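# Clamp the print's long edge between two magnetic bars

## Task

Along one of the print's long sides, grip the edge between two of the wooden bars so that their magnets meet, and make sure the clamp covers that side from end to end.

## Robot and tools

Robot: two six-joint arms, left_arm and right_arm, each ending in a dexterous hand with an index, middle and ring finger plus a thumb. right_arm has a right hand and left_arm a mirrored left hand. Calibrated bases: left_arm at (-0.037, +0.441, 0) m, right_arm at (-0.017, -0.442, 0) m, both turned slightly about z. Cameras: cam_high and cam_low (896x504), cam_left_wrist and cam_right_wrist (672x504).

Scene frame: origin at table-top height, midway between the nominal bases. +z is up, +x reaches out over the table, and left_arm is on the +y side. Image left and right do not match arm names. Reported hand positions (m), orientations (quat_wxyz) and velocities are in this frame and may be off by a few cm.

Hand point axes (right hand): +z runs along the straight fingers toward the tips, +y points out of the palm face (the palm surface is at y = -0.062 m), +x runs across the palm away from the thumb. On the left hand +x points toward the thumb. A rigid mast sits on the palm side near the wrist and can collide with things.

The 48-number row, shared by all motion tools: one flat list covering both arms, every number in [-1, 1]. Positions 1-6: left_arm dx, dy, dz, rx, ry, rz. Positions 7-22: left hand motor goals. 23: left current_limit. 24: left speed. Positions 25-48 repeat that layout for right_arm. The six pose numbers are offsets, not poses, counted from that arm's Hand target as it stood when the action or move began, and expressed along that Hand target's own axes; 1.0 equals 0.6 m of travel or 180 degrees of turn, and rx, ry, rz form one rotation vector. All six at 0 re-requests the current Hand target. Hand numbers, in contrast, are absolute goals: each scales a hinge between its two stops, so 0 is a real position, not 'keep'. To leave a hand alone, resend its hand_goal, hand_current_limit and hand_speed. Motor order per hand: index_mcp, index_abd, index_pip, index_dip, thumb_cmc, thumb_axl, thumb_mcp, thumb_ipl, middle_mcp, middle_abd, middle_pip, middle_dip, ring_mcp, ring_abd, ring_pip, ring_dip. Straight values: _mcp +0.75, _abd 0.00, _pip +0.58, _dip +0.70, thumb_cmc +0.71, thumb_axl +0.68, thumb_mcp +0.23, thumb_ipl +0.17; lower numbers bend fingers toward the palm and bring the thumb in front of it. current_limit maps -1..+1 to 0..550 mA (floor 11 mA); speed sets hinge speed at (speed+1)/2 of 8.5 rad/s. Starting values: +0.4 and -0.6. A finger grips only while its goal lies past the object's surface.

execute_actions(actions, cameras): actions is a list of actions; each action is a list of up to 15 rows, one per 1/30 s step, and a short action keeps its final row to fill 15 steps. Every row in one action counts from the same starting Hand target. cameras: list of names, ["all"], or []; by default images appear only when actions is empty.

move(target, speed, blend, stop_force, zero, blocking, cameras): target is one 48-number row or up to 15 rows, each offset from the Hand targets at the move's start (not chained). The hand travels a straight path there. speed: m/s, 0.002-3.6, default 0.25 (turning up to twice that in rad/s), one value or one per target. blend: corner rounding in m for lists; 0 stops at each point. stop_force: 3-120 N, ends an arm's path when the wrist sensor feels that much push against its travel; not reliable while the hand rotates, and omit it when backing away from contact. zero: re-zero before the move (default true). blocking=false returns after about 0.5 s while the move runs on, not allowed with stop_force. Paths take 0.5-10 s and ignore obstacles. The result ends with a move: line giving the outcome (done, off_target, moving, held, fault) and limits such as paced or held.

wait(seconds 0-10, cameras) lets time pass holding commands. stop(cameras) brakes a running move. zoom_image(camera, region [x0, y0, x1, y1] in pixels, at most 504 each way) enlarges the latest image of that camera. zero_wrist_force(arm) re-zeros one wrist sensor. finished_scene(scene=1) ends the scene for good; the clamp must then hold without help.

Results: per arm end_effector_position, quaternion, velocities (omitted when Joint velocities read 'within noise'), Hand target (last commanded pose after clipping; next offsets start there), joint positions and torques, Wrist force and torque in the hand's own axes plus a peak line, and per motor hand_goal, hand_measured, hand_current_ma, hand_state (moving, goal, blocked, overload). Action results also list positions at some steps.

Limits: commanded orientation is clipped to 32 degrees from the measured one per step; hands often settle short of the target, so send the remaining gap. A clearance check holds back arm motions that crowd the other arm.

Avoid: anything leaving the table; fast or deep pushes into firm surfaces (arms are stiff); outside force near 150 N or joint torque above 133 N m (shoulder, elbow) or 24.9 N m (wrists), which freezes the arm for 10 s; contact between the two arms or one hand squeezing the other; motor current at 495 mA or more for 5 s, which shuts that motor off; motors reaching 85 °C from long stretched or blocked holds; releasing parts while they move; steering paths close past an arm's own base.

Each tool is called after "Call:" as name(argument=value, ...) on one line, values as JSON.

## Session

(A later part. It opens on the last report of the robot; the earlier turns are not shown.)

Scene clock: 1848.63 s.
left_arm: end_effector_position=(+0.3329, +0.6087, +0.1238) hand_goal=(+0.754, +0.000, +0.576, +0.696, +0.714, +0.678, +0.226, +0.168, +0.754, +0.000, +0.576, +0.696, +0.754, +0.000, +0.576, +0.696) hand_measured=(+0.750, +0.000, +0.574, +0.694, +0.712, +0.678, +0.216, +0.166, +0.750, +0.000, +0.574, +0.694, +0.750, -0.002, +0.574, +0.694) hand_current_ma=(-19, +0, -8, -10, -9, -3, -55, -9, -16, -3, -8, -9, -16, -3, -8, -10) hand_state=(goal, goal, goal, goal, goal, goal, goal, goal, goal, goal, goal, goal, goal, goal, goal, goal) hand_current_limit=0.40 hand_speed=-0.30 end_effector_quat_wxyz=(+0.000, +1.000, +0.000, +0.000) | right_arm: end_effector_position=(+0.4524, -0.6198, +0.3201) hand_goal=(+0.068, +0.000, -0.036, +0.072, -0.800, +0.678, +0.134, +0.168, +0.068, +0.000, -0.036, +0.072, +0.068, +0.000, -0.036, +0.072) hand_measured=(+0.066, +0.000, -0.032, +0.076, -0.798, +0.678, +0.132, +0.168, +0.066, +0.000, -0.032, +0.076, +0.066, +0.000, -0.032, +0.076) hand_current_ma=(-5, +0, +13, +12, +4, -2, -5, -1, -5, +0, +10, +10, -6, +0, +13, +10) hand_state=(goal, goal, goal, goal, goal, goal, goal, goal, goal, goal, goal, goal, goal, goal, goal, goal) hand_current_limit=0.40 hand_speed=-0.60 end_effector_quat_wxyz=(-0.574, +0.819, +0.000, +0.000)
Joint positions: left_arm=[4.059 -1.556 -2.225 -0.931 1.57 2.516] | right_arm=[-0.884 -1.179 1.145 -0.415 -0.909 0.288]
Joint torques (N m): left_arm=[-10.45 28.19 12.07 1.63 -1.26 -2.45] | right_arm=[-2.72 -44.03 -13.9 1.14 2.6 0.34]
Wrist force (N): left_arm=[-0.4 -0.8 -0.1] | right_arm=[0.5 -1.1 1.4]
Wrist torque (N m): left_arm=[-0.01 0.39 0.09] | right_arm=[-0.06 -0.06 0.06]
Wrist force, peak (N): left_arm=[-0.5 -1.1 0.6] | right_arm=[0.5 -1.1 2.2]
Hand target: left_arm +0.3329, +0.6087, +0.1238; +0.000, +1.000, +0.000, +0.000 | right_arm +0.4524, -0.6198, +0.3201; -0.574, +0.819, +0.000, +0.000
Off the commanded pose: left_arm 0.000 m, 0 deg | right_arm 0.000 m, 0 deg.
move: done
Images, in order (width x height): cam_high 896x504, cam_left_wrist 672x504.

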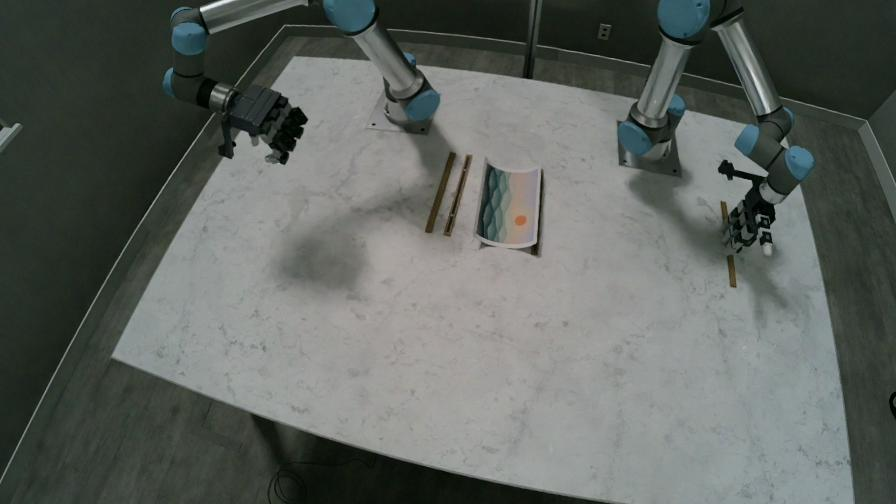

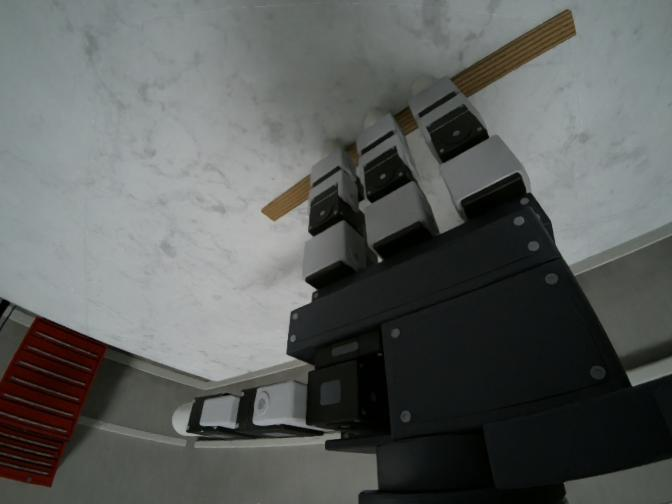

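Call:
move(target=[0,-0.35,0,0,0,0,0.754,0,0.576,0.696,0.714,0.678,0.226,0.168,0.754,0,0.576,0.696,0.754,0,0.576,0.696,0.4,-0.3,0,0,0,0,0,0,0.0685,0,-0.0365,0.0725,-0.8,0.678,0.1348,0.1676,0.0685,0,-0.0365,0.0725,0.0685,0,-0.0365,0.0725,0.4,-0.6], speed=0.06, stop_force=8, cameras=["cam_high","cam_left_wrist"])

Call:
zoom_image(camera="cam_high", region=[720, 170, 880, 320])

Call:
zoom_image(camera="cam_left_wrist", region=[500, 0, 672, 250])

Call:
zoom_image(camera="cam_left_wrist", region=[150, 150, 330, 380])

Scene clock: 1898.30 s.
left_arm: end_effector_position=(+0.3329, +0.8187, +0.1237) hand_goal=(+0.754, +0.000, +0.576, +0.696, +0.714, +0.678, +0.226, +0.168, +0.754, +0.000, +0.576, +0.696, +0.754, +0.000, +0.576, +0.696) hand_measured=(+0.750, +0.000, +0.574, +0.694, +0.712, +0.678, +0.216, +0.166, +0.750, +0.000, +0.574, +0.694, +0.750, -0.002, +0.574, +0.694) hand_current_ma=(-19, +0, -8, -10, -9, -3, -55, -9, -16, -3, -8, -9, -16, -3, -8, -10) hand_state=(goal, goal, goal, goal, goal, goal, goal, goal, goal, goal, goal, goal, goal, goal, goal, goal) hand_current_limit=0.40 hand_speed=-0.30 end_effector_quat_wxyz=(+0.000, +1.000, +0.000, +0.000) | right_arm: end_effector_position=(+0.4524, -0.6198, +0.3201) hand_goal=(+0.068, +0.000, -0.036, +0.072, -0.800, +0.678, +0.134, +0.168, +0.068, +0.000, -0.036, +0.072, +0.068, +0.000, -0.036, +0.072) hand_measured=(+0.066, +0.000, -0.032, +0.076, -0.798, +0.678, +0.132, +0.168, +0.066, +0.000, -0.032, +0.076, +0.066, +0.000, -0.032, +0.076) hand_current_ma=(-5, +0, +13, +12, +4, -2, -5, -1, -5, +0, +10, +10, -6, +0, +13, +10) hand_state=(goal, goal, goal, goal, goal, goal, goal, goal, goal, goal, goal, goal, goal, goal, goal, goal) hand_current_limit=0.40 hand_speed=-0.60 end_effector_quat_wxyz=(-0.574, +0.819, +0.000, +0.000)
Joint positions: left_arm=[4.273 -1.891 -1.824 -0.998 1.57 2.731] | right_arm=[-0.884 -1.179 1.145 -0.415 -0.909 0.288]
Joint torques (N m): left_arm=[-10.16 42.78 17.19 3.67 -1.02 -2.47] | right_arm=[-3.61 -44.18 -14.05 1.09 2.54 0.47]
Wrist force (N): left_arm=[-0.1 -0.9 0.4] | right_arm=[0.7 -0.8 1.6]
Wrist torque (N m): left_arm=[-0.07 0.37 0.06] | right_arm=[-0.03 -0.09 0.08]
Wrist force, peak (N): left_arm=[-0.4 -1.8 0.3] | right_arm=[0.7 -1.4 2.0]
Hand target: left_arm +0.3329, +0.8187, +0.1237; +0.000, +1.000, +0.000, +0.000 | right_arm +0.4524, -0.6198, +0.3201; -0.574, +0.819, +0.000, +0.000
Off the commanded pose: left_arm 0.000 m, 0 deg | right_arm 0.000 m, 0 deg.
move: done
Images, in order (width x height): cam_high 896x504, cam_left_wrist 672x504.

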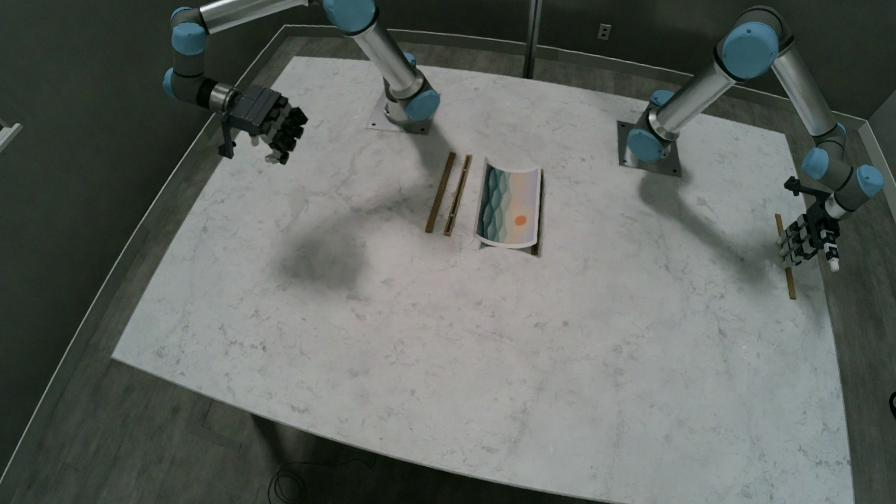

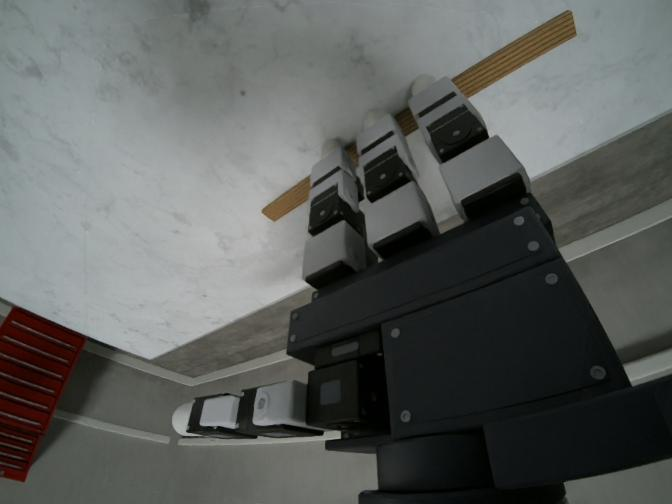

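Scaled by 3.150 from the camera's 896x504 image, which has a finer 1280x720 frame.

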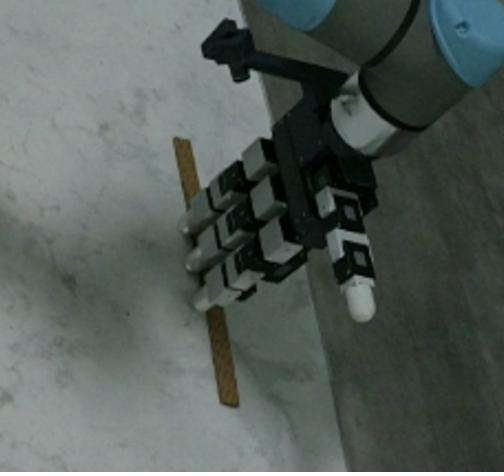

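Scaled by 2.016 from the camera's 672x504 image, which has a finer 960x720 frame.

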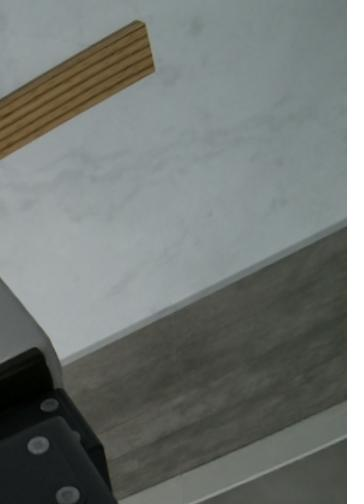

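Scaled by 2.191 from the camera's 672x504 image, which has a finer 960x720 frame.

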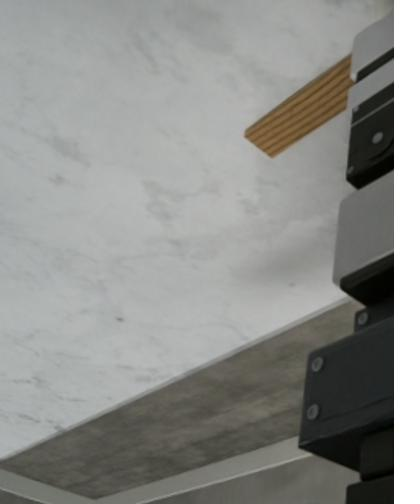

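Call:
move(target=[0,-0.15,0,0,0,0,0.754,0,0.576,0.696,0.714,0.678,0.226,0.168,0.754,0,0.576,0.696,0.754,0,0.576,0.696,0.4,-0.3,0,0,0,0,0,0,0.0685,0,-0.0365,0.0725,-0.8,0.678,0.1348,0.1676,0.0685,0,-0.0365,0.0725,0.0685,0,-0.0365,0.0725,0.4,-0.6], speed=0.04, stop_force=8, cameras=["cam_high","cam_left_wrist"])

Call:
zoom_image(camera="cam_high", region=[740, 190, 880, 330])

Call:
zoom_image(camera="cam_left_wrist", region=[500, 0, 672, 150])

Call:
zoom_image(camera="cam_left_wrist", region=[200, 150, 330, 300])

Scene clock: 1920.17 s.
left_arm: end_effector_position=(+0.3328, +0.9087, +0.1236) hand_goal=(+0.754, +0.000, +0.576, +0.696, +0.714, +0.678, +0.226, +0.168, +0.754, +0.000, +0.576, +0.696, +0.754, +0.000, +0.576, +0.696) hand_measured=(+0.750, +0.000, +0.574, +0.694, +0.712, +0.678, +0.216, +0.166, +0.752, +0.000, +0.574, +0.694, +0.750, -0.002, +0.574, +0.694) hand_current_ma=(-14, +1, -8, -9, -9, -3, -55, -9, -12, -2, -8, -8, -16, -3, -8, -10) hand_state=(goal, goal, goal, goal, goal, goal, goal, goal, goal, goal, goal, goal, goal, goal, goal, goal) hand_current_limit=0.40 hand_speed=-0.30 end_effector_quat_wxyz=(+0.000, +1.000, +0.000, +0.000) | right_arm: end_effector_position=(+0.4524, -0.6198, +0.3201) hand_goal=(+0.068, +0.000, -0.036, +0.072, -0.800, +0.678, +0.134, +0.168, +0.068, +0.000, -0.036, +0.072, +0.068, +0.000, -0.036, +0.072) hand_measured=(+0.066, +0.000, -0.032, +0.076, -0.798, +0.678, +0.132, +0.168, +0.066, +0.000, -0.032, +0.076, +0.066, +0.000, -0.032, +0.076) hand_current_ma=(-5, +0, +13, +12, +4, -2, -5, -1, -5, +0, +10, +10, -6, +0, +13, +10) hand_state=(goal, goal, goal, goal, goal, goal, goal, goal, goal, goal, goal, goal, goal, goal, goal, goal) hand_current_limit=0.40 hand_speed=-0.60 end_effector_quat_wxyz=(-0.574, +0.819, +0.000, +0.000)
Joint positions: left_arm=[4.329 -2.046 -1.593 -1.074 1.57 2.787] | right_arm=[-0.884 -1.179 1.145 -0.415 -0.909 0.288]
Joint torques (N m): left_arm=[-10.62 49.83 12.87 3.75 -0.08 -2.38] | right_arm=[-2.89 -43.95 -13.92 1.06 2.62 0.64]
Wrist force (N): left_arm=[-0.4 -0.6 0.1] | right_arm=[0.6 -1.0 1.5]
Wrist torque (N m): left_arm=[-0.01 0.43 -0.01] | right_arm=[-0.05 -0.07 0.06]
Wrist force, peak (N): left_arm=[0.4 -1.0 -1.1] | right_arm=[0.8 -1.0 2.0]
Hand target: left_arm +0.3328, +0.9087, +0.1236; +0.000, +1.000, +0.000, +0.000 | right_arm +0.4524, -0.6198, +0.3201; -0.574, +0.819, +0.000, +0.000
Off the commanded pose: left_arm 0.000 m, 0 deg | right_arm 0.000 m, 0 deg.
move: done
Images, in order (width x height): cam_high 896x504, cam_left_wrist 672x504.

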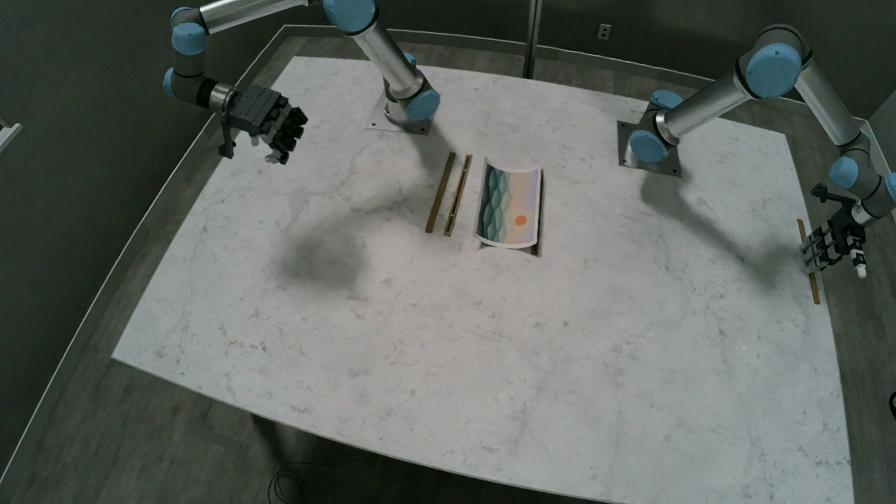

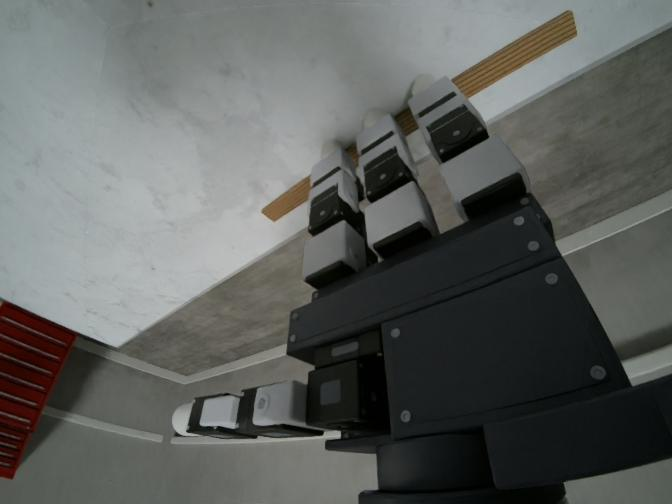

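Scaled by 3.600 from the camera's 896x504 image, which has a finer 1280x720 frame.

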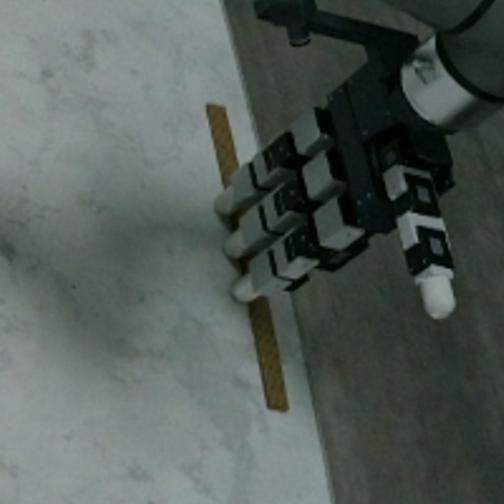

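Scaled by 2.930 from the camera's 672x504 image, which has a finer 960x720 frame.

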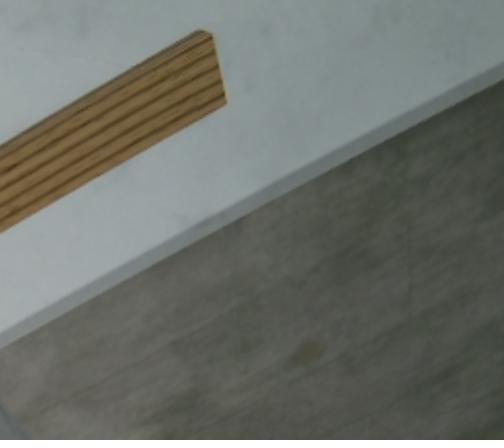

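Scaled by 3.360 from the camera's 672x504 image, which has a finer 960x720 frame.

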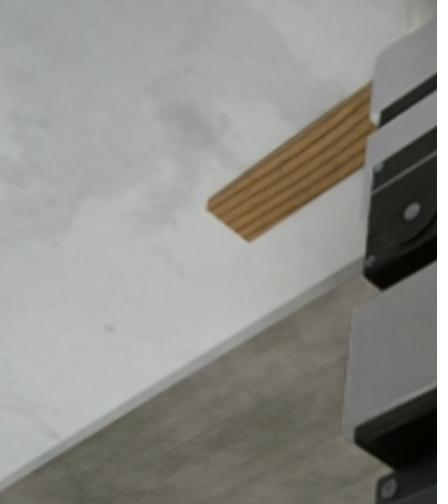

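Call:
move(target=[0,-0.025,0,0,0,0,0.754,0,0.576,0.696,0.714,0.678,0.226,0.168,0.754,0,0.576,0.696,0.754,0,0.576,0.696,0.4,-0.3,0,0,0,0,0,0,0.0685,0,-0.0365,0.0725,-0.8,0.678,0.1348,0.1676,0.0685,0,-0.0365,0.0725,0.0685,0,-0.0365,0.0725,0.4,-0.6], speed=0.02, stop_force=8, cameras=["cam_high","cam_left_wrist"])

Call:
zoom_image(camera="cam_high", region=[785, 200, 845, 260])

Call:
zoom_image(camera="cam_high", region=[790, 260, 850, 320])

Call:
zoom_image(camera="cam_left_wrist", region=[520, 0, 640, 100])

Call:
zoom_image(camera="cam_left_wrist", region=[220, 180, 330, 270])

Scene clock: 1945.00 s.
left_arm: end_effector_position=(+0.3328, +0.9237, +0.1236) hand_goal=(+0.754, +0.000, +0.576, +0.696, +0.714, +0.678, +0.226, +0.168, +0.754, +0.000, +0.576, +0.696, +0.754, +0.000, +0.576, +0.696) hand_measured=(+0.748, +0.000, +0.574, +0.694, +0.712, +0.678, +0.216, +0.166, +0.750, +0.000, +0.574, +0.694, +0.750, -0.002, +0.574, +0.694) hand_current_ma=(-29, +1, -12, -9, -9, -3, -55, -9, -13, -2, -8, -8, -16, -3, -8, -10) hand_state=(goal, goal, goal, goal, goal, goal, goal, goal, goal, goal, goal, goal, goal, goal, goal, goal) hand_current_limit=0.40 hand_speed=-0.30 end_effector_quat_wxyz=(+0.000, +1.000, +0.000, +0.000) | right_arm: end_effector_position=(+0.4524, -0.6198, +0.3201) hand_goal=(+0.068, +0.000, -0.036, +0.072, -0.800, +0.678, +0.134, +0.168, +0.068, +0.000, -0.036, +0.072, +0.068, +0.000, -0.036, +0.072) hand_measured=(+0.066, +0.000, -0.032, +0.076, -0.798, +0.678, +0.132, +0.168, +0.066, +0.000, -0.032, +0.076, +0.066, +0.000, -0.032, +0.076) hand_current_ma=(-5, +0, +13, +12, +4, -2, -5, -1, -5, +0, +10, +10, -6, +0, +13, +10) hand_state=(goal, goal, goal, goal, goal, goal, goal, goal, goal, goal, goal, goal, goal, goal, goal, goal) hand_current_limit=0.40 hand_speed=-0.60 end_effector_quat_wxyz=(-0.574, +0.819, +0.000, +0.000)
Joint positions: left_arm=[4.337 -2.073 -1.55 -1.089 1.57 2.795] | right_arm=[-0.884 -1.179 1.145 -0.415 -0.909 0.288]
Joint torques (N m): left_arm=[-7.62 50.53 14.03 3.49 2.14 -1.99] | right_arm=[-3.08 -43.47 -13.91 0.99 2.49 0.76]
Wrist force (N): left_arm=[0.1 -0.9 -0.7] | right_arm=[0.3 -0.8 1.6]
Wrist torque (N m): left_arm=[0.00 0.40 0.04] | right_arm=[-0.04 -0.03 0.05]
Wrist force, peak (N): left_arm=[0.0 -0.5 -1.9] | right_arm=[0.8 -0.8 2.1]
Hand target: left_arm +0.3328, +0.9237, +0.1236; +0.000, +1.000, +0.000, +0.000 | right_arm +0.4524, -0.6198, +0.3201; -0.574, +0.819, +0.000, +0.000
Off the commanded pose: left_arm 0.000 m, 0 deg | right_arm 0.000 m, 0 deg.
move: done
Images, in order (width x height): cam_high 896x504, cam_left_wrist 672x504.

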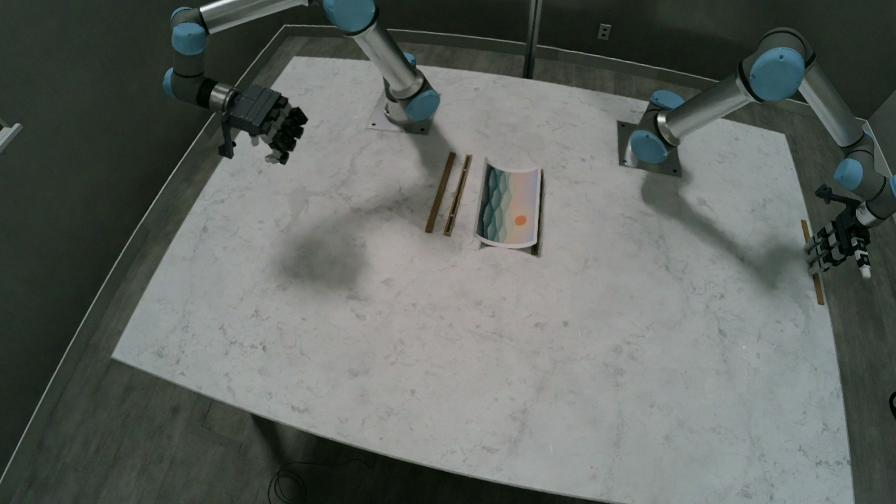

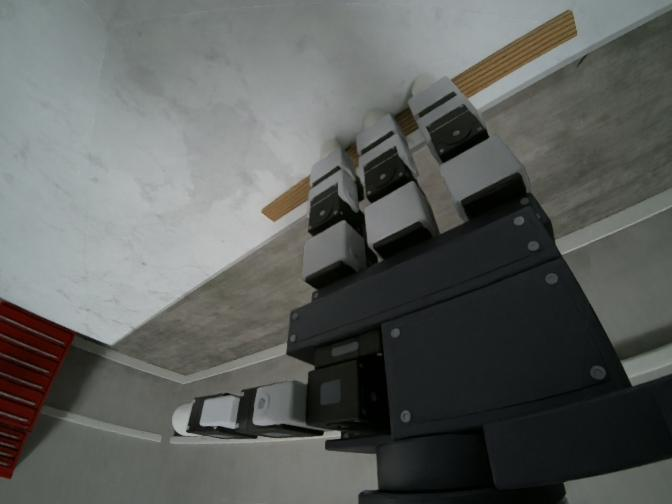

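Scaled by 8.400 from the camera's 896x504 image, which has a finer 1280x720 frame.

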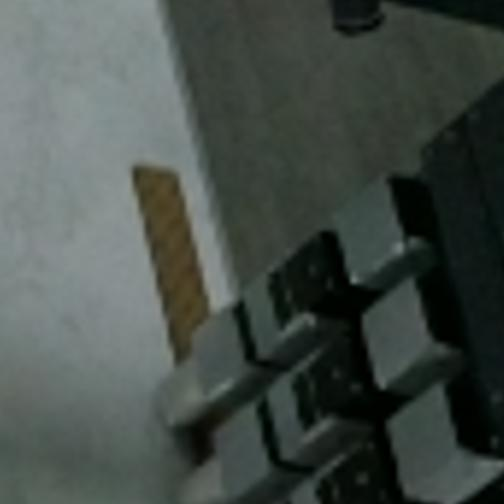

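Scaled by 8.400 from the camera's 896x504 image, which has a finer 1280x720 frame.

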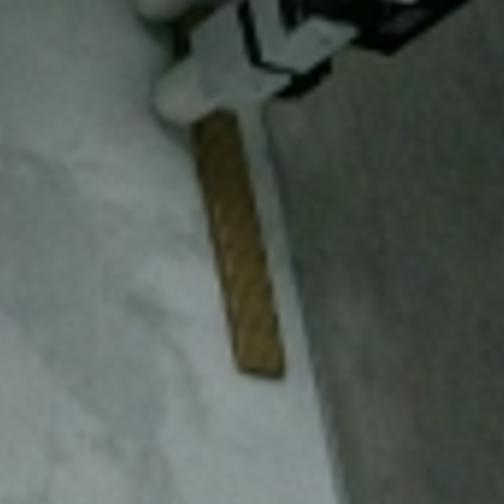

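Scaled by 4.200 from the camera's 672x504 image, which has a finer 960x720 frame.

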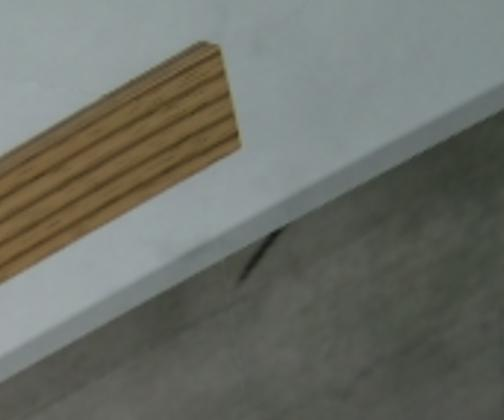

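Scaled by 4.582 from the camera's 672x504 image, which has a finer 960x720 frame.

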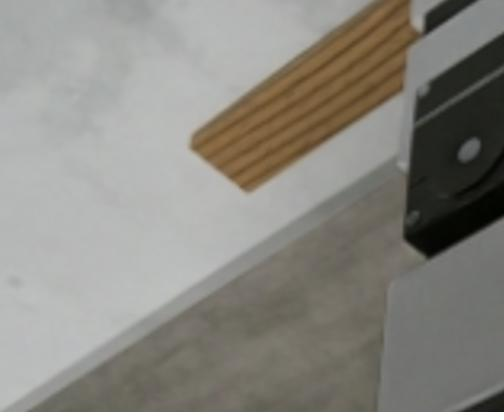

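Call:
move(target=[0,-0.02,0,0,0,0,0.754,0,0.576,0.696,0.714,0.678,0.226,0.168,0.754,0,0.576,0.696,0.754,0,0.576,0.696,0.4,-0.3,0,0,0,0,0,0,0.0685,0,-0.0365,0.0725,-0.8,0.678,0.1348,0.1676,0.0685,0,-0.0365,0.0725,0.0685,0,-0.0365,0.0725,0.4,-0.6], speed=0.02, stop_force=8, cameras=["cam_high","cam_left_wrist"])

Call:
zoom_image(camera="cam_high", region=[785, 200, 845, 260])

Call:
zoom_image(camera="cam_high", region=[790, 260, 850, 320])

Call:
zoom_image(camera="cam_left_wrist", region=[520, 0, 640, 100])

Call:
zoom_image(camera="cam_left_wrist", region=[220, 180, 330, 270])

Scene clock: 2003.63 s.
left_arm: end_effector_position=(+0.3328, +0.9357, +0.1236) hand_goal=(+0.754, +0.000, +0.576, +0.696, +0.714, +0.678, +0.226, +0.168, +0.754, +0.000, +0.576, +0.696, +0.754, +0.000, +0.576, +0.696) hand_measured=(+0.746, +0.000, +0.572, +0.694, +0.712, +0.678, +0.216, +0.166, +0.750, +0.000, +0.574, +0.694, +0.750, -0.002, +0.574, +0.694) hand_current_ma=(-41, +1, -19, -9, -9, -3, -55, -9, -19, -2, -8, -8, -15, -3, -8, -9) hand_state=(goal, goal, goal, goal, goal, goal, goal, goal, goal, goal, goal, goal, goal, goal, goal, goal) hand_current_limit=0.40 hand_speed=-0.30 end_effector_quat_wxyz=(+0.000, +1.000, +0.000, +0.000) | right_arm: end_effector_position=(+0.4524, -0.6198, +0.3201) hand_goal=(+0.068, +0.000, -0.036, +0.072, -0.800, +0.678, +0.134, +0.168, +0.068, +0.000, -0.036, +0.072, +0.068, +0.000, -0.036, +0.072) hand_measured=(+0.066, +0.000, -0.032, +0.076, -0.798, +0.678, +0.132, +0.168, +0.066, +0.000, -0.032, +0.076, +0.066, +0.000, -0.032, +0.076) hand_current_ma=(-5, +0, +13, +12, +4, -2, -5, -1, -5, +0, +10, +10, -6, +0, +13, +10) hand_state=(goal, goal, goal, goal, goal, goal, goal, goal, goal, goal, goal, goal, goal, goal, goal, goal) hand_current_limit=0.40 hand_speed=-0.60 end_effector_quat_wxyz=(-0.574, +0.819, +0.000, +0.000)
Joint positions: left_arm=[4.343 -2.095 -1.515 -1.102 1.57 2.801] | right_arm=[-0.884 -1.179 1.145 -0.415 -0.909 0.288]
Joint torques (N m): left_arm=[-7.97 50.46 13.74 3.62 2.08 -2.1] | right_arm=[-3.12 -44.3 -14.41 1.08 2.58 0.87]
Wrist force (N): left_arm=[0.2 -0.8 -1.2] | right_arm=[0.7 -0.8 1.5]
Wrist torque (N m): left_arm=[0.01 0.40 0.05] | right_arm=[-0.02 -0.09 0.08]
Wrist force, peak (N): left_arm=[0.3 -0.7 -2.8] | right_arm=[0.8 -1.3 2.0]
Hand target: left_arm +0.3328, +0.9357, +0.1236; +0.000, +1.000, +0.000, +0.000 | right_arm +0.4524, -0.6198, +0.3201; -0.574, +0.819, +0.000, +0.000
Off the commanded pose: left_arm 0.000 m, 0 deg | right_arm 0.000 m, 0 deg.
move: done
Images, in order (width x height): cam_high 896x504, cam_left_wrist 672x504.

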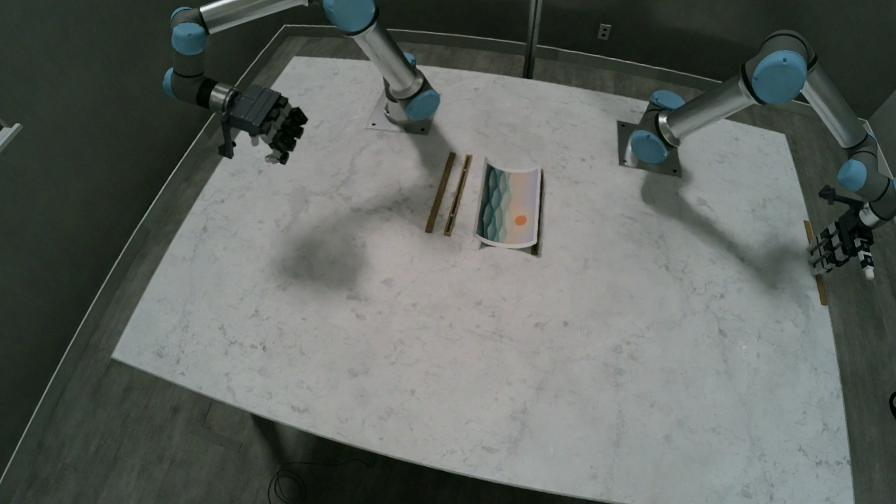

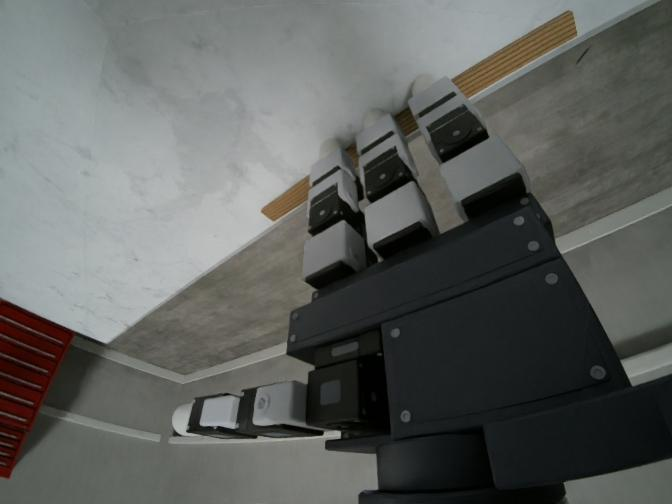

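Scaled by 8.400 from the camera's 896x504 image, which has a finer 1280x720 frame.

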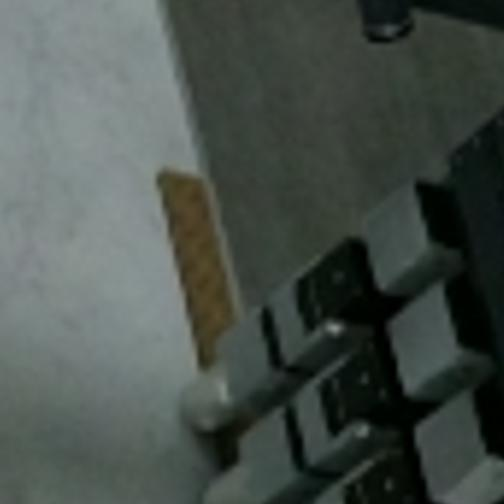

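Scaled by 8.400 from the camera's 896x504 image, which has a finer 1280x720 frame.

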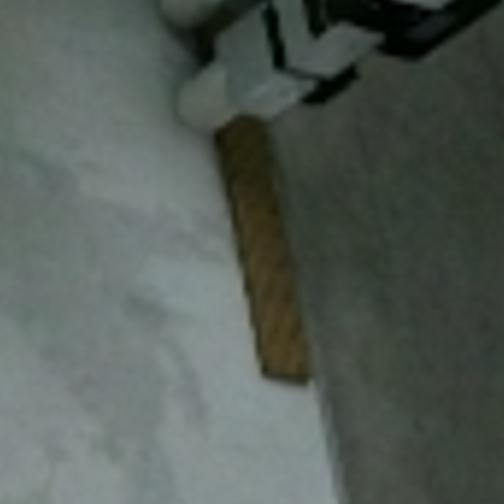

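Scaled by 4.200 from the camera's 672x504 image, which has a finer 960x720 frame.

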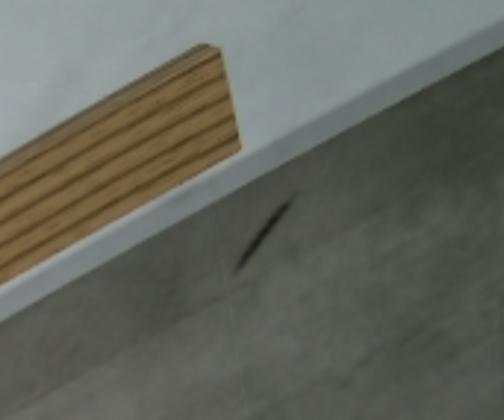

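Scaled by 4.582 from the camera's 672x504 image, which has a finer 960x720 frame.

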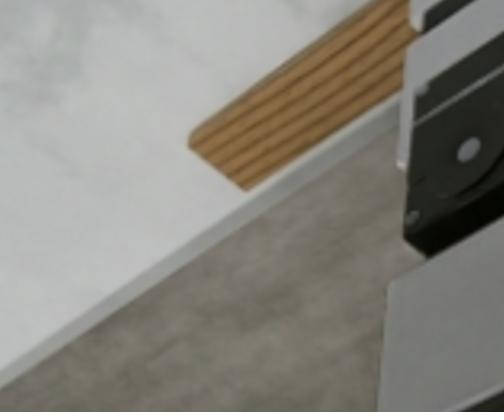

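Call:
move(target=[0,-0.0192,-0.0005,0,0,0,0.754,0,0.576,0.696,0.714,0.678,0.226,0.168,0.754,0,0.576,0.696,0.754,0,0.576,0.696,0.4,-0.3,0,0,0,0,0,0,0.0685,0,-0.0365,0.0725,-0.8,0.678,0.1348,0.1676,0.0685,0,-0.0365,0.0725,0.0685,0,-0.0365,0.0725,0.4,-0.6], speed=0.015, stop_force=8, cameras=["cam_high","cam_left_wrist"])

Call:
zoom_image(camera="cam_left_wrist", region=[520, 0, 640, 100])

Call:
zoom_image(camera="cam_left_wrist", region=[220, 180, 330, 270])

Scene clock: 2066.33 s.
left_arm: end_effector_position=(+0.3328, +0.9472, +0.1239) hand_goal=(+0.754, +0.000, +0.576, +0.696, +0.714, +0.678, +0.226, +0.168, +0.754, +0.000, +0.576, +0.696, +0.754, +0.000, +0.576, +0.696) hand_measured=(+0.750, +0.000, +0.572, +0.694, +0.712, +0.678, +0.216, +0.166, +0.750, +0.000, +0.574, +0.694, +0.750, -0.002, +0.574, +0.694) hand_current_ma=(-21, +1, -14, -9, -9, -3, -55, -9, -19, -2, -8, -8, -15, -3, -8, -9) hand_state=(goal, goal, goal, goal, goal, goal, goal, goal, goal, goal, goal, goal, goal, goal, goal, goal) hand_current_limit=0.40 hand_speed=-0.30 end_effector_quat_wxyz=(+0.000, +1.000, +0.000, +0.000) | right_arm: end_effector_position=(+0.4524, -0.6198, +0.3201) hand_goal=(+0.068, +0.000, -0.036, +0.072, -0.800, +0.678, +0.134, +0.168, +0.068, +0.000, -0.036, +0.072, +0.068, +0.000, -0.036, +0.072) hand_measured=(+0.066, +0.000, -0.032, +0.076, -0.798, +0.678, +0.132, +0.168, +0.066, +0.000, -0.032, +0.076, +0.066, +0.000, -0.032, +0.076) hand_current_ma=(-5, +0, +13, +12, +4, -2, -5, -1, -5, +0, +10, +10, -6, +0, +13, +10) hand_state=(goal, goal, goal, goal, goal, goal, goal, goal, goal, goal, goal, goal, goal, goal, goal, goal) hand_current_limit=0.40 hand_speed=-0.60 end_effector_quat_wxyz=(-0.574, +0.819, +0.000, +0.000)
Joint positions: left_arm=[4.349 -2.116 -1.48 -1.116 1.57 2.807] | right_arm=[-0.884 -1.179 1.145 -0.415 -0.909 0.288]
Joint torques (N m): left_arm=[-8.02 53.01 14.22 3.69 2.21 -1.78] | right_arm=[-2.34 -43.41 -14.04 1.18 2.55 1.13]
Wrist force (N): left_arm=[-0.4 -1.1 0.0] | right_arm=[0.5 -0.6 1.5]
Wrist torque (N m): left_arm=[-0.06 0.39 0.01] | right_arm=[0.01 -0.05 0.06]
Wrist force, peak (N): left_arm=[0.3 -1.1 -1.6] | right_arm=[1.0 -1.1 2.1]
Hand target: left_arm +0.3328, +0.9472, +0.1239; +0.000, +1.000, +0.000, +0.000 | right_arm +0.4524, -0.6198, +0.3201; -0.574, +0.819, +0.000, +0.000
Off the commanded pose: left_arm 0.000 m, 0 deg | right_arm 0.000 m, 0 deg.
move: done
Images, in order (width x height): cam_high 896x504, cam_left_wrist 672x504.

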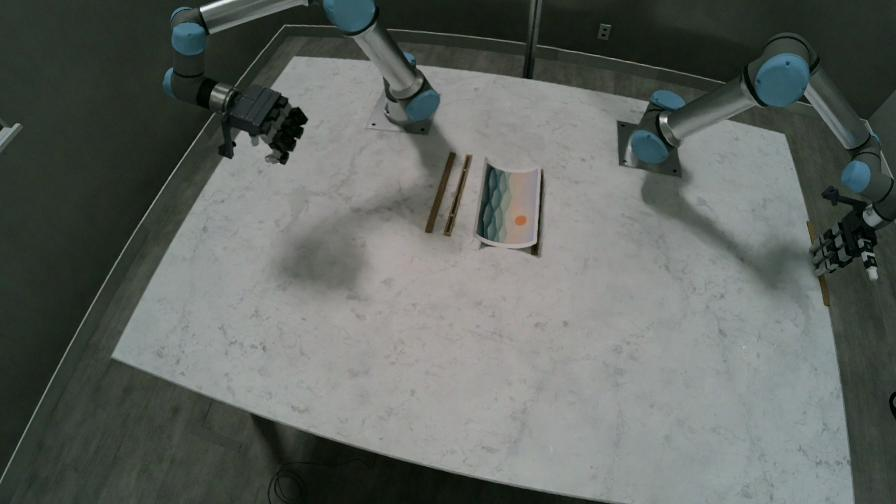

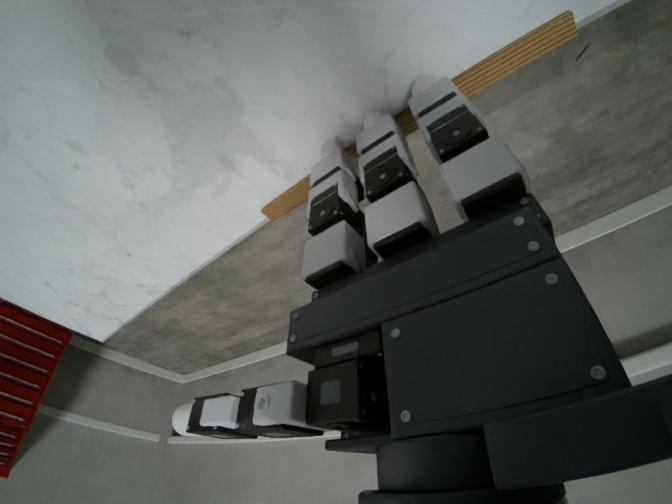

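Scaled by 4.200 from the camera's 672x504 image, which has a finer 960x720 frame.

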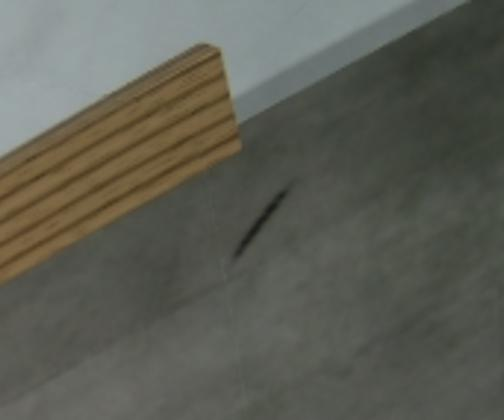

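Scaled by 4.582 from the camera's 672x504 image, which has a finer 960x720 frame.

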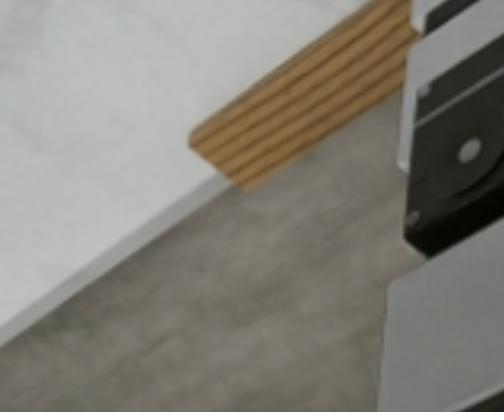

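Call:
move(target=[[0,0.0167,0,0,0,0,0.754,0,0.576,0.696,0.714,0.678,0.226,0.168,0.754,0,0.576,0.696,0.754,0,0.576,0.696,0.4,-0.3,0,0,0,0,0,0,0.0685,0,-0.0365,0.0725,-0.8,0.678,0.1348,0.1676,0.0685,0,-0.0365,0.0725,0.0685,0,-0.0365,0.0725,0.4,-0.6],[0,0.0167,-0.2333,0,0,0,0.754,0,0.576,0.696,0.714,0.678,0.226,0.168,0.754,0,0.576,0.696,0.754,0,0.576,0.696,0.4,-0.3,0,0,0,0,0,0,0.0685,0,-0.0365,0.0725,-0.8,0.678,0.1348,0.1676,0.0685,0,-0.0365,0.0725,0.0685,0,-0.0365,0.0725,0.4,-0.6],[0,-0.055,-0.2333,0.3889,0,0,0.0685,0,0.1679,0.3478,-0.8,0.678,0.135,0.1676,0.0685,0,0.1679,0.3478,0.0685,0,0.1679,0.3478,0.4,-0.2,0,0,0,0,0,0,0.0685,0,-0.0365,0.0725,-0.8,0.678,0.1348,0.1676,0.0685,0,-0.0365,0.0725,0.0685,0,-0.0365,0.0725,0.4,-0.6]], speed=[0.03,0.25,0.25], blend=[0.003,0.03,0], cameras=["cam_high","cam_left_wrist"])

Call:
zoom_image(camera="cam_high", region=[776, 200, 876, 320])

Scene clock: 2111.77 s.
left_arm: end_effector_position=(+0.3327, +0.9803, +0.2639) hand_goal=(+0.068, +0.000, +0.168, +0.348, -0.800, +0.678, +0.136, +0.168, +0.068, +0.000, +0.168, +0.348, +0.068, +0.000, +0.168, +0.348) hand_measured=(+0.066, +0.000, +0.170, +0.350, -0.794, +0.678, +0.136, +0.166, +0.066, +0.000, +0.170, +0.350, +0.066, -0.002, +0.170, +0.350) hand_current_ma=(-5, +1, +8, +11, +23, -3, +4, -8, -4, -2, +8, +11, -4, -3, +8, +11) hand_state=(goal, goal, goal, goal, goal, goal, goal, goal, goal, goal, goal, goal, goal, goal, goal, goal) hand_current_limit=0.40 hand_speed=-0.20 end_effector_quat_wxyz=(-0.573, +0.819, +0.000, +0.000) | right_arm: end_effector_position=(+0.4524, -0.6198, +0.3201) hand_goal=(+0.068, +0.000, -0.036, +0.072, -0.800, +0.678, +0.134, +0.168, +0.068, +0.000, -0.036, +0.072, +0.068, +0.000, -0.036, +0.072) hand_measured=(+0.066, +0.000, -0.032, +0.076, -0.798, +0.678, +0.132, +0.168, +0.066, +0.000, -0.032, +0.076, +0.066, +0.000, -0.032, +0.076) hand_current_ma=(-5, +0, +13, +12, +4, -2, -5, -1, -5, +0, +10, +10, -6, +0, +13, +10) hand_state=(goal, goal, goal, goal, goal, goal, goal, goal, goal, goal, goal, goal, goal, goal, goal, goal) hand_current_limit=0.40 hand_speed=-0.60 end_effector_quat_wxyz=(-0.574, +0.819, +0.000, +0.000)
Joint positions: left_arm=[4.18 -1.873 -1.921 0.258 2.042 2.954] | right_arm=[-0.884 -1.179 1.145 -0.415 -0.909 0.288]
Joint torques (N m): left_arm=[7.82 41.1 22.59 1.08 0.17 -0.65] | right_arm=[-2.75 -43.51 -13.47 1.04 2.47 1.4]
Wrist force (N): left_arm=[-0.6 0.7 -1.4] | right_arm=[0.6 -0.9 1.4]
Wrist torque (N m): left_arm=[0.09 0.22 -0.22] | right_arm=[-0.03 -0.07 0.07]
Wrist force, peak (N): left_arm=[-0.1 -0.7 2.7] | right_arm=[0.9 -1.3 1.9]
Hand target: left_arm +0.3327, +0.9803, +0.2639; -0.573, +0.819, +0.000, +0.000 | right_arm +0.4524, -0.6198, +0.3201; -0.574, +0.819, +0.000, +0.000
Off the commanded pose: left_arm 0.000 m, 0 deg | right_arm 0.000 m, 0 deg.
move: done
Images, in order (width x height): cam_high 896x504, cam_left_wrist 672x504.

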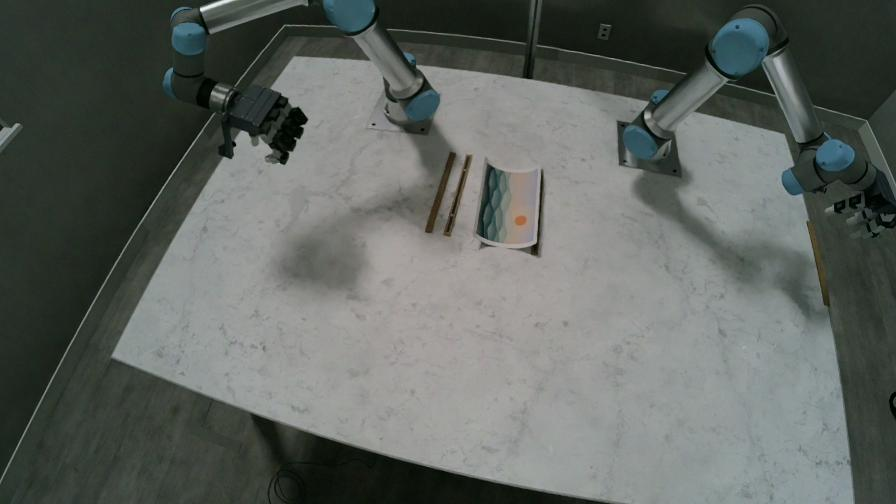

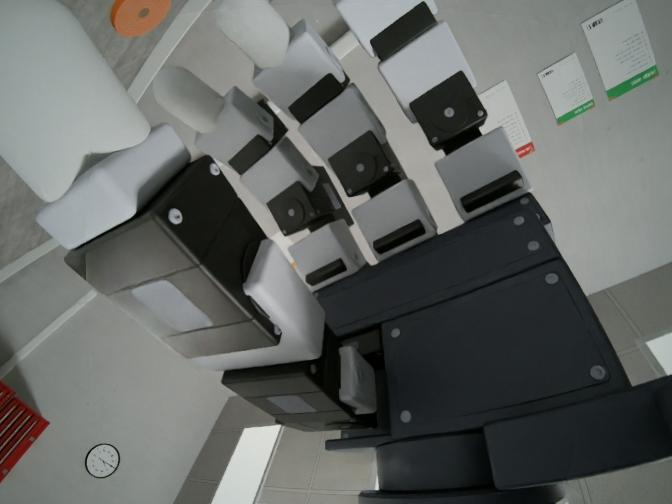

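Scaled by 4.200 from the camera's 896x504 image, which has a finer 1280x720 frame.

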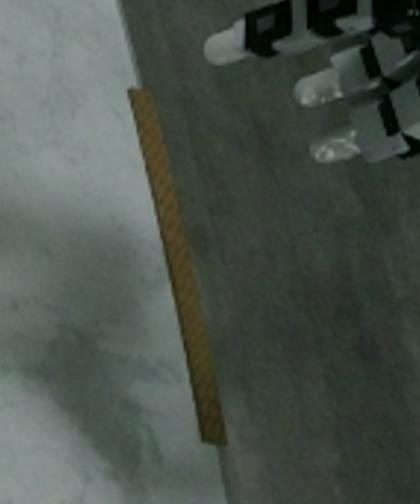

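Call:
move(target=[[0,-0.125,-0.1695,0,0,0,0.0685,0,0.1679,0.3478,-0.8,0.678,0.135,0.1676,0.0685,0,0.1679,0.3478,0.0685,0,0.1679,0.3478,0.4,-0.3,0,0,0,0,0,0,0.0685,0,-0.0365,0.0725,-0.8,0.678,0.1348,0.1676,0.0685,0,-0.0365,0.0725,0.0685,0,-0.0365,0.0725,0.4,-0.6]], speed=0.01, blocking=false)

Call:
stop()

Scene clock: 2124.33 s.
left_arm: end_effector_position=(+0.3327, +0.9779, +0.2675) hand_goal=(+0.068, +0.000, +0.168, +0.348, -0.800, +0.678, +0.136, +0.168, +0.068, +0.000, +0.168, +0.348, +0.068, +0.000, +0.168, +0.348) hand_measured=(+0.066, +0.000, +0.170, +0.350, -0.794, +0.678, +0.136, +0.166, +0.066, +0.000, +0.170, +0.350, +0.066, -0.002, +0.170, +0.350) hand_current_ma=(-5, +1, +8, +11, +23, -3, +4, -8, -4, -2, +8, +11, -4, -3, +8, +11) hand_state=(goal, goal, goal, goal, goal, goal, goal, goal, goal, goal, goal, goal, goal, goal, goal, goal) hand_current_limit=0.40 hand_speed=-0.30 end_effector_quat_wxyz=(-0.573, +0.819, +0.000, +0.000) end_effector_velocity=(+0.000, -0.006, +0.008) end_effector_angular_velocity=(+0.000, +0.000, +0.000) | right_arm: end_effector_position=(+0.4524, -0.6198, +0.3201) hand_goal=(+0.068, +0.000, -0.036, +0.072, -0.800, +0.678, +0.134, +0.168, +0.068, +0.000, -0.036, +0.072, +0.068, +0.000, -0.036, +0.072) hand_measured=(+0.066, +0.000, -0.032, +0.076, -0.798, +0.678, +0.132, +0.168, +0.066, +0.000, -0.032, +0.076, +0.066, +0.000, -0.032, +0.076) hand_current_ma=(-5, +0, +13, +12, +4, -2, -5, -1, -5, +0, +10, +10, -6, +0, +13, +10) hand_state=(goal, goal, goal, goal, goal, goal, goal, goal, goal, goal, goal, goal, goal, goal, goal, goal) hand_current_limit=0.40 hand_speed=-0.60 end_effector_quat_wxyz=(-0.574, +0.819, +0.000, +0.000)
Joint positions: left_arm=[4.177 -1.863 -1.922 0.249 2.044 2.953] | right_arm=[-0.884 -1.179 1.145 -0.415 -0.909 0.288]
Joint velocities: left_arm=[-0.006 0.021 -0.002 -0.02 0.006 -0.002] | right_arm=[within noise]
Joint torques (N m): left_arm=[-9.96 41.9 10.25 1.08 2.64 -2.55] | right_arm=[-3.37 -42.76 -13.82 1.02 2.41 1.26]
Wrist force (N): left_arm=[-0.8 1.0 -1.3] | right_arm=[0.8 -1.1 1.6]
Wrist torque (N m): left_arm=[0.11 0.25 -0.25] | right_arm=[-0.07 -0.09 0.08]
Wrist force, peak (N): left_arm=[-0.7 0.7 -1.9] | right_arm=[0.5 -1.2 2.1]
Hand target: left_arm +0.3327, +0.9775, +0.2680; -0.573, +0.819, +0.000, +0.000 | right_arm +0.4524, -0.6198, +0.3201; -0.574, +0.819, +0.000, +0.000
Off the commanded pose: left_arm 0.122 m, 0 deg | right_arm 0.000 m, 0 deg.
move: running

Scene clock: 2124.57 s.
left_arm: end_effector_position=(+0.3327, +0.9774, +0.2682) hand_goal=(+0.068, +0.000, +0.168, +0.348, -0.800, +0.678, +0.136, +0.168, +0.068, +0.000, +0.168, +0.348, +0.068, +0.000, +0.168, +0.348) hand_measured=(+0.066, +0.000, +0.170, +0.350, -0.794, +0.678, +0.136, +0.166, +0.066, +0.000, +0.170, +0.350, +0.066, -0.002, +0.170, +0.350) hand_current_ma=(-5, +1, +8, +11, +23, -3, +4, -8, -4, -2, +8, +11, -4, -3, +8, +11) hand_state=(goal, goal, goal, goal, goal, goal, goal, goal, goal, goal, goal, goal, goal, goal, goal, goal) hand_current_limit=0.40 hand_speed=-0.30 end_effector_quat_wxyz=(-0.573, +0.819, +0.000, +0.000) | right_arm: end_effector_position=(+0.4524, -0.6198, +0.3201) hand_goal=(+0.068, +0.000, -0.036, +0.072, -0.800, +0.678, +0.134, +0.168, +0.068, +0.000, -0.036, +0.072, +0.068, +0.000, -0.036, +0.072) hand_measured=(+0.066, +0.000, -0.032, +0.076, -0.798, +0.678, +0.132, +0.168, +0.066, +0.000, -0.032, +0.076, +0.066, +0.000, -0.032, +0.076) hand_current_ma=(-5, +0, +13, +12, +4, -2, -5, -1, -5, +0, +10, +10, -6, +0, +13, +10) hand_state=(goal, goal, goal, goal, goal, goal, goal, goal, goal, goal, goal, goal, goal, goal, goal, goal) hand_current_limit=0.40 hand_speed=-0.60 end_effector_quat_wxyz=(-0.574, +0.819, +0.000, +0.000)
Joint positions: left_arm=[4.177 -1.862 -1.922 0.247 2.044 2.953] | right_arm=[-0.884 -1.179 1.145 -0.415 -0.909 0.288]
Joint velocities: within noise
Joint torques (N m): left_arm=[-7.33 26.68 13.35 2.91 2.05 -2.21] | right_arm=[-3.28 -43.05 -14.48 1.03 2.51 1.35]
Motor temperatures (°C): left_arm=[33 33 31 36 37 36] | right_arm=[33 31 26 40 33 32]
Wrist force (N): left_arm=[-0.7 0.9 -1.6] | right_arm=[0.5 -0.6 1.6]
Wrist torque (N m): left_arm=[0.13 0.23 -0.24] | right_arm=[-0.01 -0.06 0.07]
Wrist force, peak (N): left_arm=[-0.7 0.9 -1.6] | right_arm=[0.8 -1.2 1.7]
Hand target: left_arm +0.3327, +0.9774, +0.2682; -0.573, +0.819, +0.000, +0.000 (not the last commanded pose) | right_arm +0.4524, -0.6198, +0.3201; -0.574, +0.819, +0.000, +0.000
Off the commanded pose: left_arm 0.121 m, 0 deg | right_arm 0.000 m, 0 deg.
earlier move: stopped


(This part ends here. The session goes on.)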